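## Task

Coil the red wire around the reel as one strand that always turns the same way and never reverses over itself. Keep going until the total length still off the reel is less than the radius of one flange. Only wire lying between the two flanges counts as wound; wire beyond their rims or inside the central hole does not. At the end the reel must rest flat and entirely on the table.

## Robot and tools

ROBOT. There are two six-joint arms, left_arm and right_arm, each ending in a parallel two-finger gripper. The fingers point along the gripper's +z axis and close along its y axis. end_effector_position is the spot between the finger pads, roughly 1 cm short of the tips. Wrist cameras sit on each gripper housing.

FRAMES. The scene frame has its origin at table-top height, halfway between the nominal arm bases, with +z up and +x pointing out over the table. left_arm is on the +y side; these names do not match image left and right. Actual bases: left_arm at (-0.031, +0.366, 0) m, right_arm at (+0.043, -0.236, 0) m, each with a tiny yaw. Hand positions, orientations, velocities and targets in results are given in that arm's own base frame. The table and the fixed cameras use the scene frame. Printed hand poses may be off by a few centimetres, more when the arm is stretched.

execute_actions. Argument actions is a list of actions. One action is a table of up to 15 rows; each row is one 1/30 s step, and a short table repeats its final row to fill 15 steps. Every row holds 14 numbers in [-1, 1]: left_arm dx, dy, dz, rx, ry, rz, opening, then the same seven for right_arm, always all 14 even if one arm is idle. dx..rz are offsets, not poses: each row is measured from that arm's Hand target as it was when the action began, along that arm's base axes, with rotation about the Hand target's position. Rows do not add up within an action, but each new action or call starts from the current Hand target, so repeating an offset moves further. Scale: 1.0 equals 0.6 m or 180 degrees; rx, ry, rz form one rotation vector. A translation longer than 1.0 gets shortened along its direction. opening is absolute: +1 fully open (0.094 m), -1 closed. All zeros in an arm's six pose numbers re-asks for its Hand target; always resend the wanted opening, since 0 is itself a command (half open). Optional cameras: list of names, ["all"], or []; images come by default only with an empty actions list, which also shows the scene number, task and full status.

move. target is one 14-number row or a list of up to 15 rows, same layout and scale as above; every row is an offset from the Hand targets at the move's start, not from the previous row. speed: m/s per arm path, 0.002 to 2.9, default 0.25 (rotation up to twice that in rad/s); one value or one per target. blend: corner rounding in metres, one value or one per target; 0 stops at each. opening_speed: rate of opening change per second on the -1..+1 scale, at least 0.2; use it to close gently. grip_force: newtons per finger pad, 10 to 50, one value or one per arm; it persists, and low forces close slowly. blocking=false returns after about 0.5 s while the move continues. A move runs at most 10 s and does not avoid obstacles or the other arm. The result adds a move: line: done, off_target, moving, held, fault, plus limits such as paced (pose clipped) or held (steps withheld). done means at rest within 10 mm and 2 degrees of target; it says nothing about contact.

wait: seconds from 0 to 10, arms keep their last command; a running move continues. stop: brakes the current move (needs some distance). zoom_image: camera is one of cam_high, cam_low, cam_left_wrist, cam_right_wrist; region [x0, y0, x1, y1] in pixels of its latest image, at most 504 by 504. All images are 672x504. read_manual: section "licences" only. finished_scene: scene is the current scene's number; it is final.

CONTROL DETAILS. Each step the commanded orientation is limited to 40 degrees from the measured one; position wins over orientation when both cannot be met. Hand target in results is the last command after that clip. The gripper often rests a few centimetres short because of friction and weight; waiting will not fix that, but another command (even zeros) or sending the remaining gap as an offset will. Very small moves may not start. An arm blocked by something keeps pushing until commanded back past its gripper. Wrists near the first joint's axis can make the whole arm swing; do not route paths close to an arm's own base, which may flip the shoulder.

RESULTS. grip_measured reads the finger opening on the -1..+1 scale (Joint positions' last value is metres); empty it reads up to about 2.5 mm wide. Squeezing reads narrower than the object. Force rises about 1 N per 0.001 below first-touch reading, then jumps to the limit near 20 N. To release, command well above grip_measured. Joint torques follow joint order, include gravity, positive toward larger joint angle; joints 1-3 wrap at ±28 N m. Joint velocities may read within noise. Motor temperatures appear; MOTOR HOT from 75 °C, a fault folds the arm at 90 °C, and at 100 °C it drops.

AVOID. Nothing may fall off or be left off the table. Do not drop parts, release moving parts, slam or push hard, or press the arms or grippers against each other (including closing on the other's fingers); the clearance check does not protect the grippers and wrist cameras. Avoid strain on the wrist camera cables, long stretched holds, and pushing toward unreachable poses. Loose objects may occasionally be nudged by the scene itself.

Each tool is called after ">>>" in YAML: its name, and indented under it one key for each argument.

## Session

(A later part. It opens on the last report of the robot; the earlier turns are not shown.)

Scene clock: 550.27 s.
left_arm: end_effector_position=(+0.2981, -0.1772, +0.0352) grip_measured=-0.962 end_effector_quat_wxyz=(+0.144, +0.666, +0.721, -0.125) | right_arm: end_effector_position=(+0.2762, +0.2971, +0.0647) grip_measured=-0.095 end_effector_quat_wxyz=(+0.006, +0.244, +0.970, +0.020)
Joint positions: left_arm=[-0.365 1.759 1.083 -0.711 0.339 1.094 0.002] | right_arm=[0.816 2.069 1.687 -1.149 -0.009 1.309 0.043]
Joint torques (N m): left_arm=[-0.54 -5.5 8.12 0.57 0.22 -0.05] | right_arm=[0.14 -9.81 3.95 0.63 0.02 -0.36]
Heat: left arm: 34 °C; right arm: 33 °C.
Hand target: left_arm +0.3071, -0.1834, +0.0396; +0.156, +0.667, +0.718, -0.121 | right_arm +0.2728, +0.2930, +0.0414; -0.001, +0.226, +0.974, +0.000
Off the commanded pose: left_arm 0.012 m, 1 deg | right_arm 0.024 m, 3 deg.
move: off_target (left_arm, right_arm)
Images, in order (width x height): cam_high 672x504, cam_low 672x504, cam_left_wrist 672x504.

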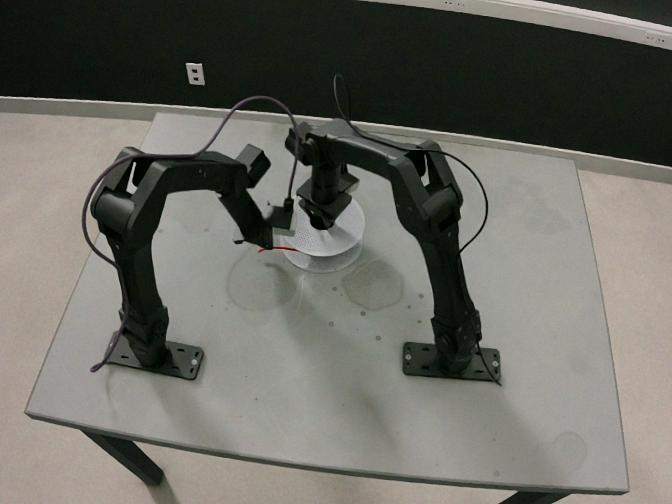

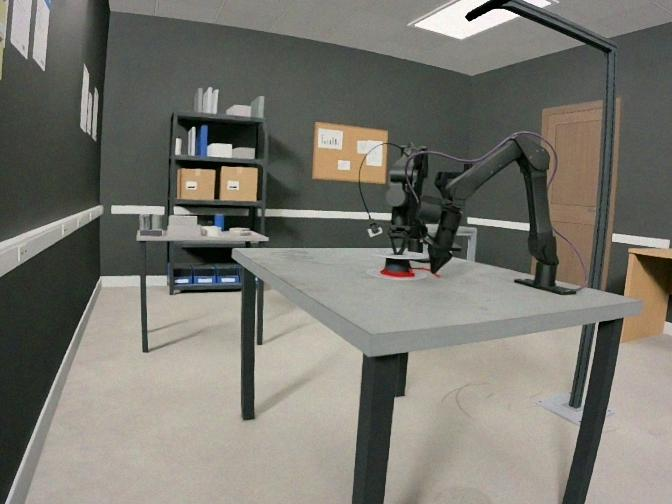

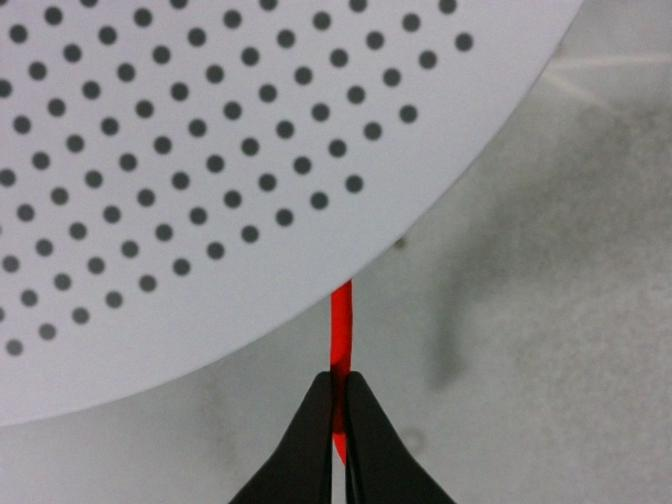

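>>> move:
  target:
    - [0,0,-0.025,0,0,0,-1,0,0,0,0,0,0,-0.05]
    - [0,0,-0.025,0,0,0,-0.5,0,0,0,0,0,0,-0.05]
    - [-0.01,0.06,0.05,0,0,0,-0.5,0,0,0,0,0,0,-0.05]
    - [-0.05,0.12,0.12,0,0,0,-0.5,0,0,0,0,0,0,-0.05]
  speed: 0.15
  blend: [0,0,0.02,0]
  cameras: ["cam_left_wrist","cam_high","cam_low"]

>>> zoom_image:
  camera: "cam_high"
  region: [200, 130, 400, 310]

>>> zoom_image:
  camera: "cam_low"
  region: [370, 230, 470, 310]

Scene clock: 554.97 s.
left_arm: end_effector_position=(+0.2732, -0.1091, +0.0982) grip_measured=-0.502 end_effector_quat_wxyz=(+0.138, +0.665, +0.724, -0.122) | right_arm: end_effector_position=(+0.2762, +0.2971, +0.0647) grip_measured=-0.095 end_effector_quat_wxyz=(+0.006, +0.244, +0.970, +0.020)
Joint positions: left_arm=[-0.168 1.552 1.127 -1.043 0.356 1.3 0.023] | right_arm=[0.816 2.069 1.687 -1.149 -0.009 1.309 0.043]
Joint torques (N m): left_arm=[0.57 -6.23 8.36 0.13 0.45 0.11] | right_arm=[0.2 -9.77 3.93 0.61 0.03 -0.39]
Heat: left arm: 34 °C; right arm: 33 °C.
Hand target: left_arm +0.2771, -0.1114, +0.1117; +0.156, +0.667, +0.718, -0.121 | right_arm +0.2728, +0.2930, +0.0414; -0.001, +0.226, +0.974, +0.000
Off the commanded pose: left_arm 0.014 m, 2 deg | right_arm 0.024 m, 3 deg.
move: off_target (left_arm, right_arm)
Images, in order (width x height): cam_high 672x504, cam_low 672x504, cam_left_wrist 672x504.

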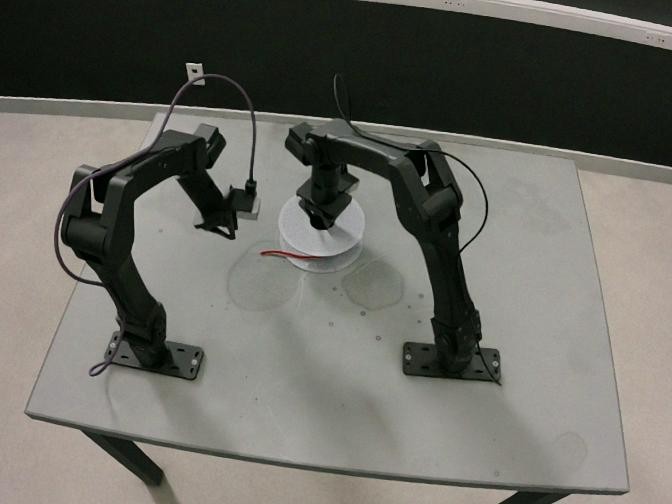

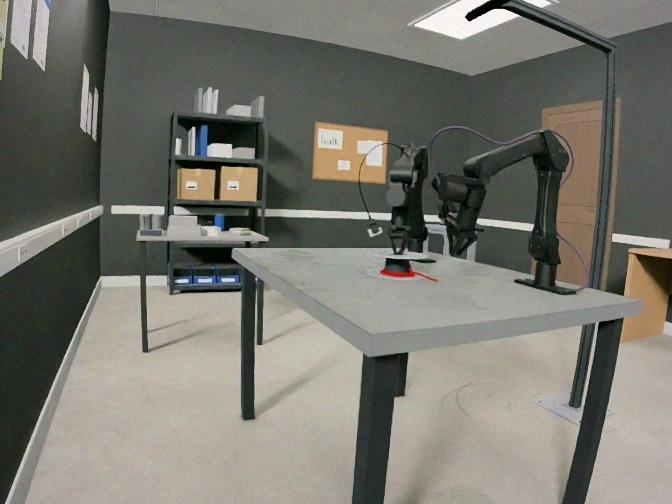

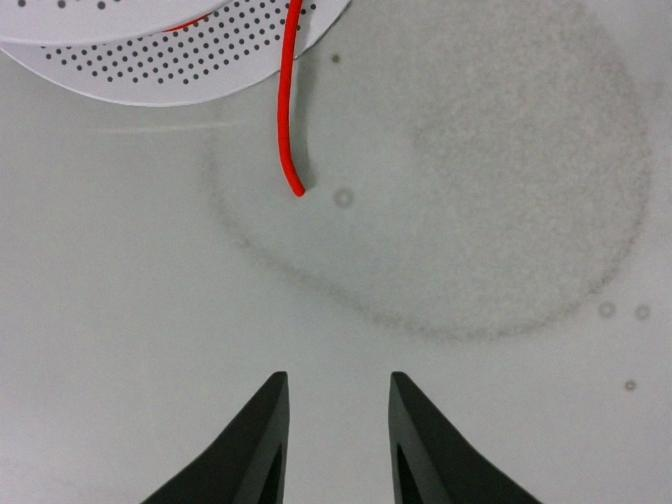

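Scaled by 2.520 from the camera's 672x504 image, which has a finer 960x720 frame.

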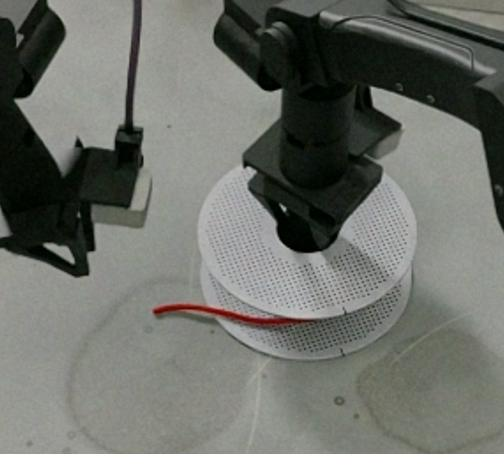

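Scaled by 5.040 from the camera's 672x504 image, which has a finer 960x720 frame.

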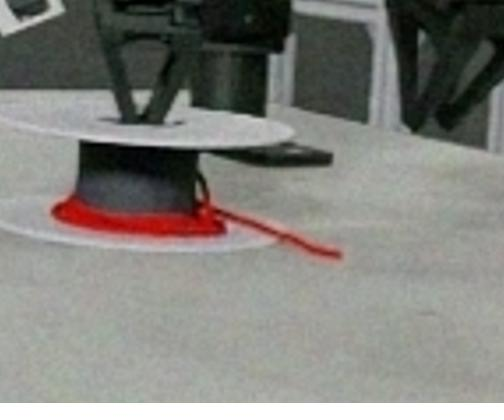

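>>> move:
  target:
    - [0,0,0,0,0,0,-0.5,0.006,0.007,0.015,0,0,0,-0.8]
    - [0,0,0,0,0,0,-0.5,0.006,0.007,0.18,0,0,0,-0.8]
    - [0,0,0,0,0,0,-0.5,-0.05,-0.3,0.2,0,0,0.3,-0.8]
  speed: 0.2
  cameras: ["all"]

>>> zoom_image:
  camera: "cam_high"
  region: [240, 170, 400, 290]

>>> zoom_image:
  camera: "cam_low"
  region: [370, 230, 470, 310]

Scene clock: 564.13 s.
left_arm: end_effector_position=(+0.2731, -0.1091, +0.0982) grip_measured=-0.502 end_effector_quat_wxyz=(+0.138, +0.665, +0.723, -0.122) | right_arm: end_effector_position=(+0.2430, +0.1163, +0.1586) grip_measured=-0.798 end_effector_quat_wxyz=(-0.012, -0.238, +0.971, +0.001)
Joint positions: left_arm=[-0.168 1.552 1.127 -1.043 0.356 1.301 0.023] | right_arm=[0.438 1.588 1.453 -1.459 -0.007 -0.043 0.009]
Joint torques (N m): left_arm=[0.57 -6.22 8.35 0.15 0.45 0.1] | right_arm=[-0.58 -9.74 5.94 0.27 0.06 -0.11]
Heat: left arm: 34 °C; right arm: 33 °C.
Hand target: left_arm +0.2771, -0.1114, +0.1117; +0.156, +0.667, +0.718, -0.121 | right_arm +0.2429, +0.1130, +0.1614; -0.001, -0.240, +0.971, +0.000
Off the commanded pose: left_arm 0.014 m, 2 deg | right_arm 0.004 m, 1 deg.
move: off_target (left_arm)

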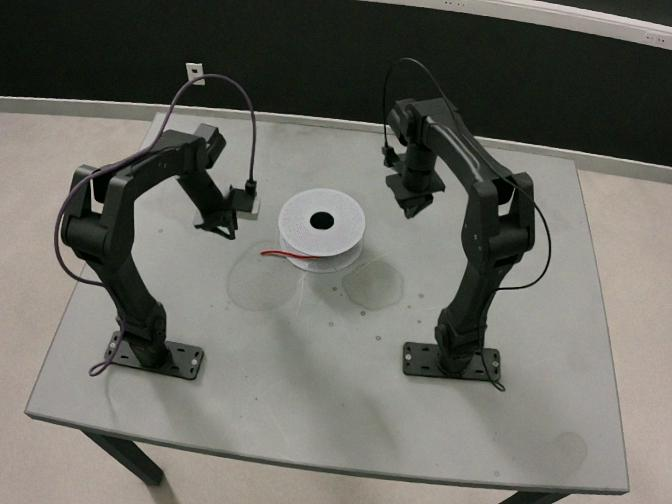

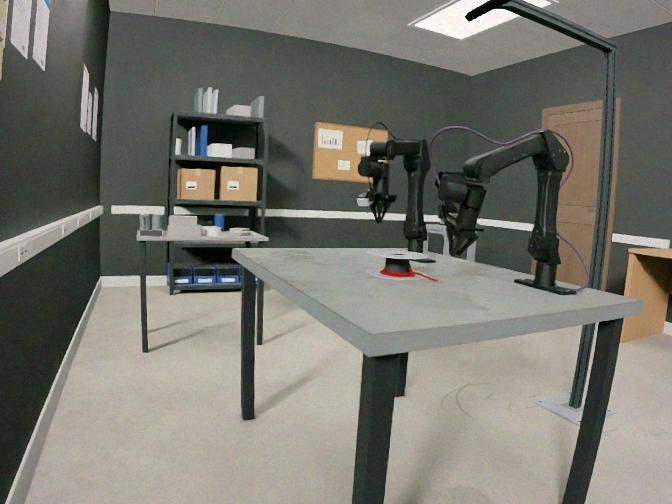

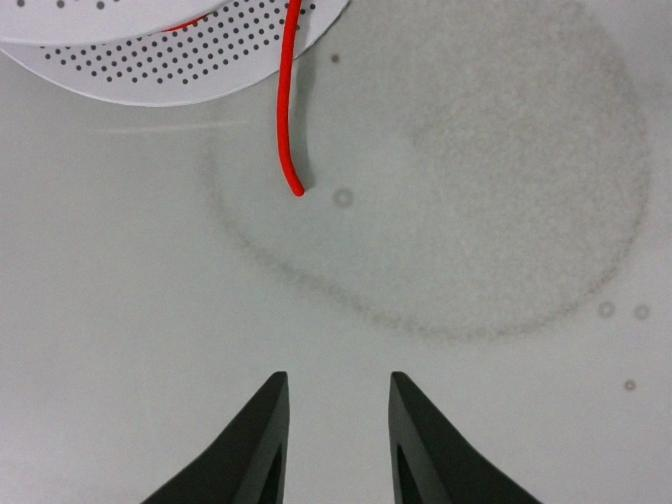

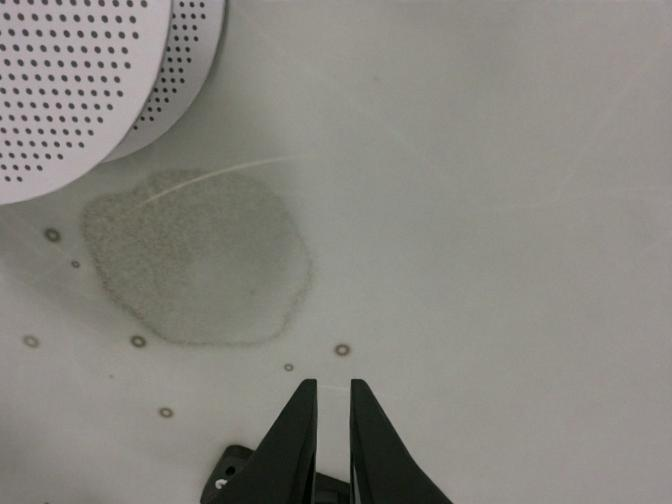

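Scaled by 3.150 from the camera's 672x504 image, which has a finer 960x720 frame.

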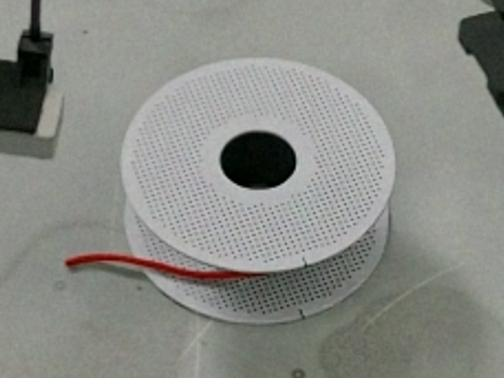

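Scaled by 5.040 from the camera's 672x504 image, which has a finer 960x720 frame.

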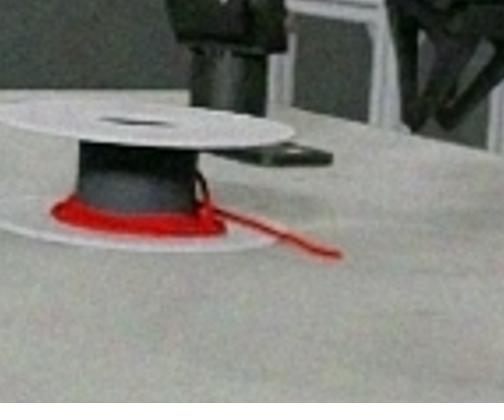

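>>> finished_scene:
  scene: 1

The scene is finished: the task was done.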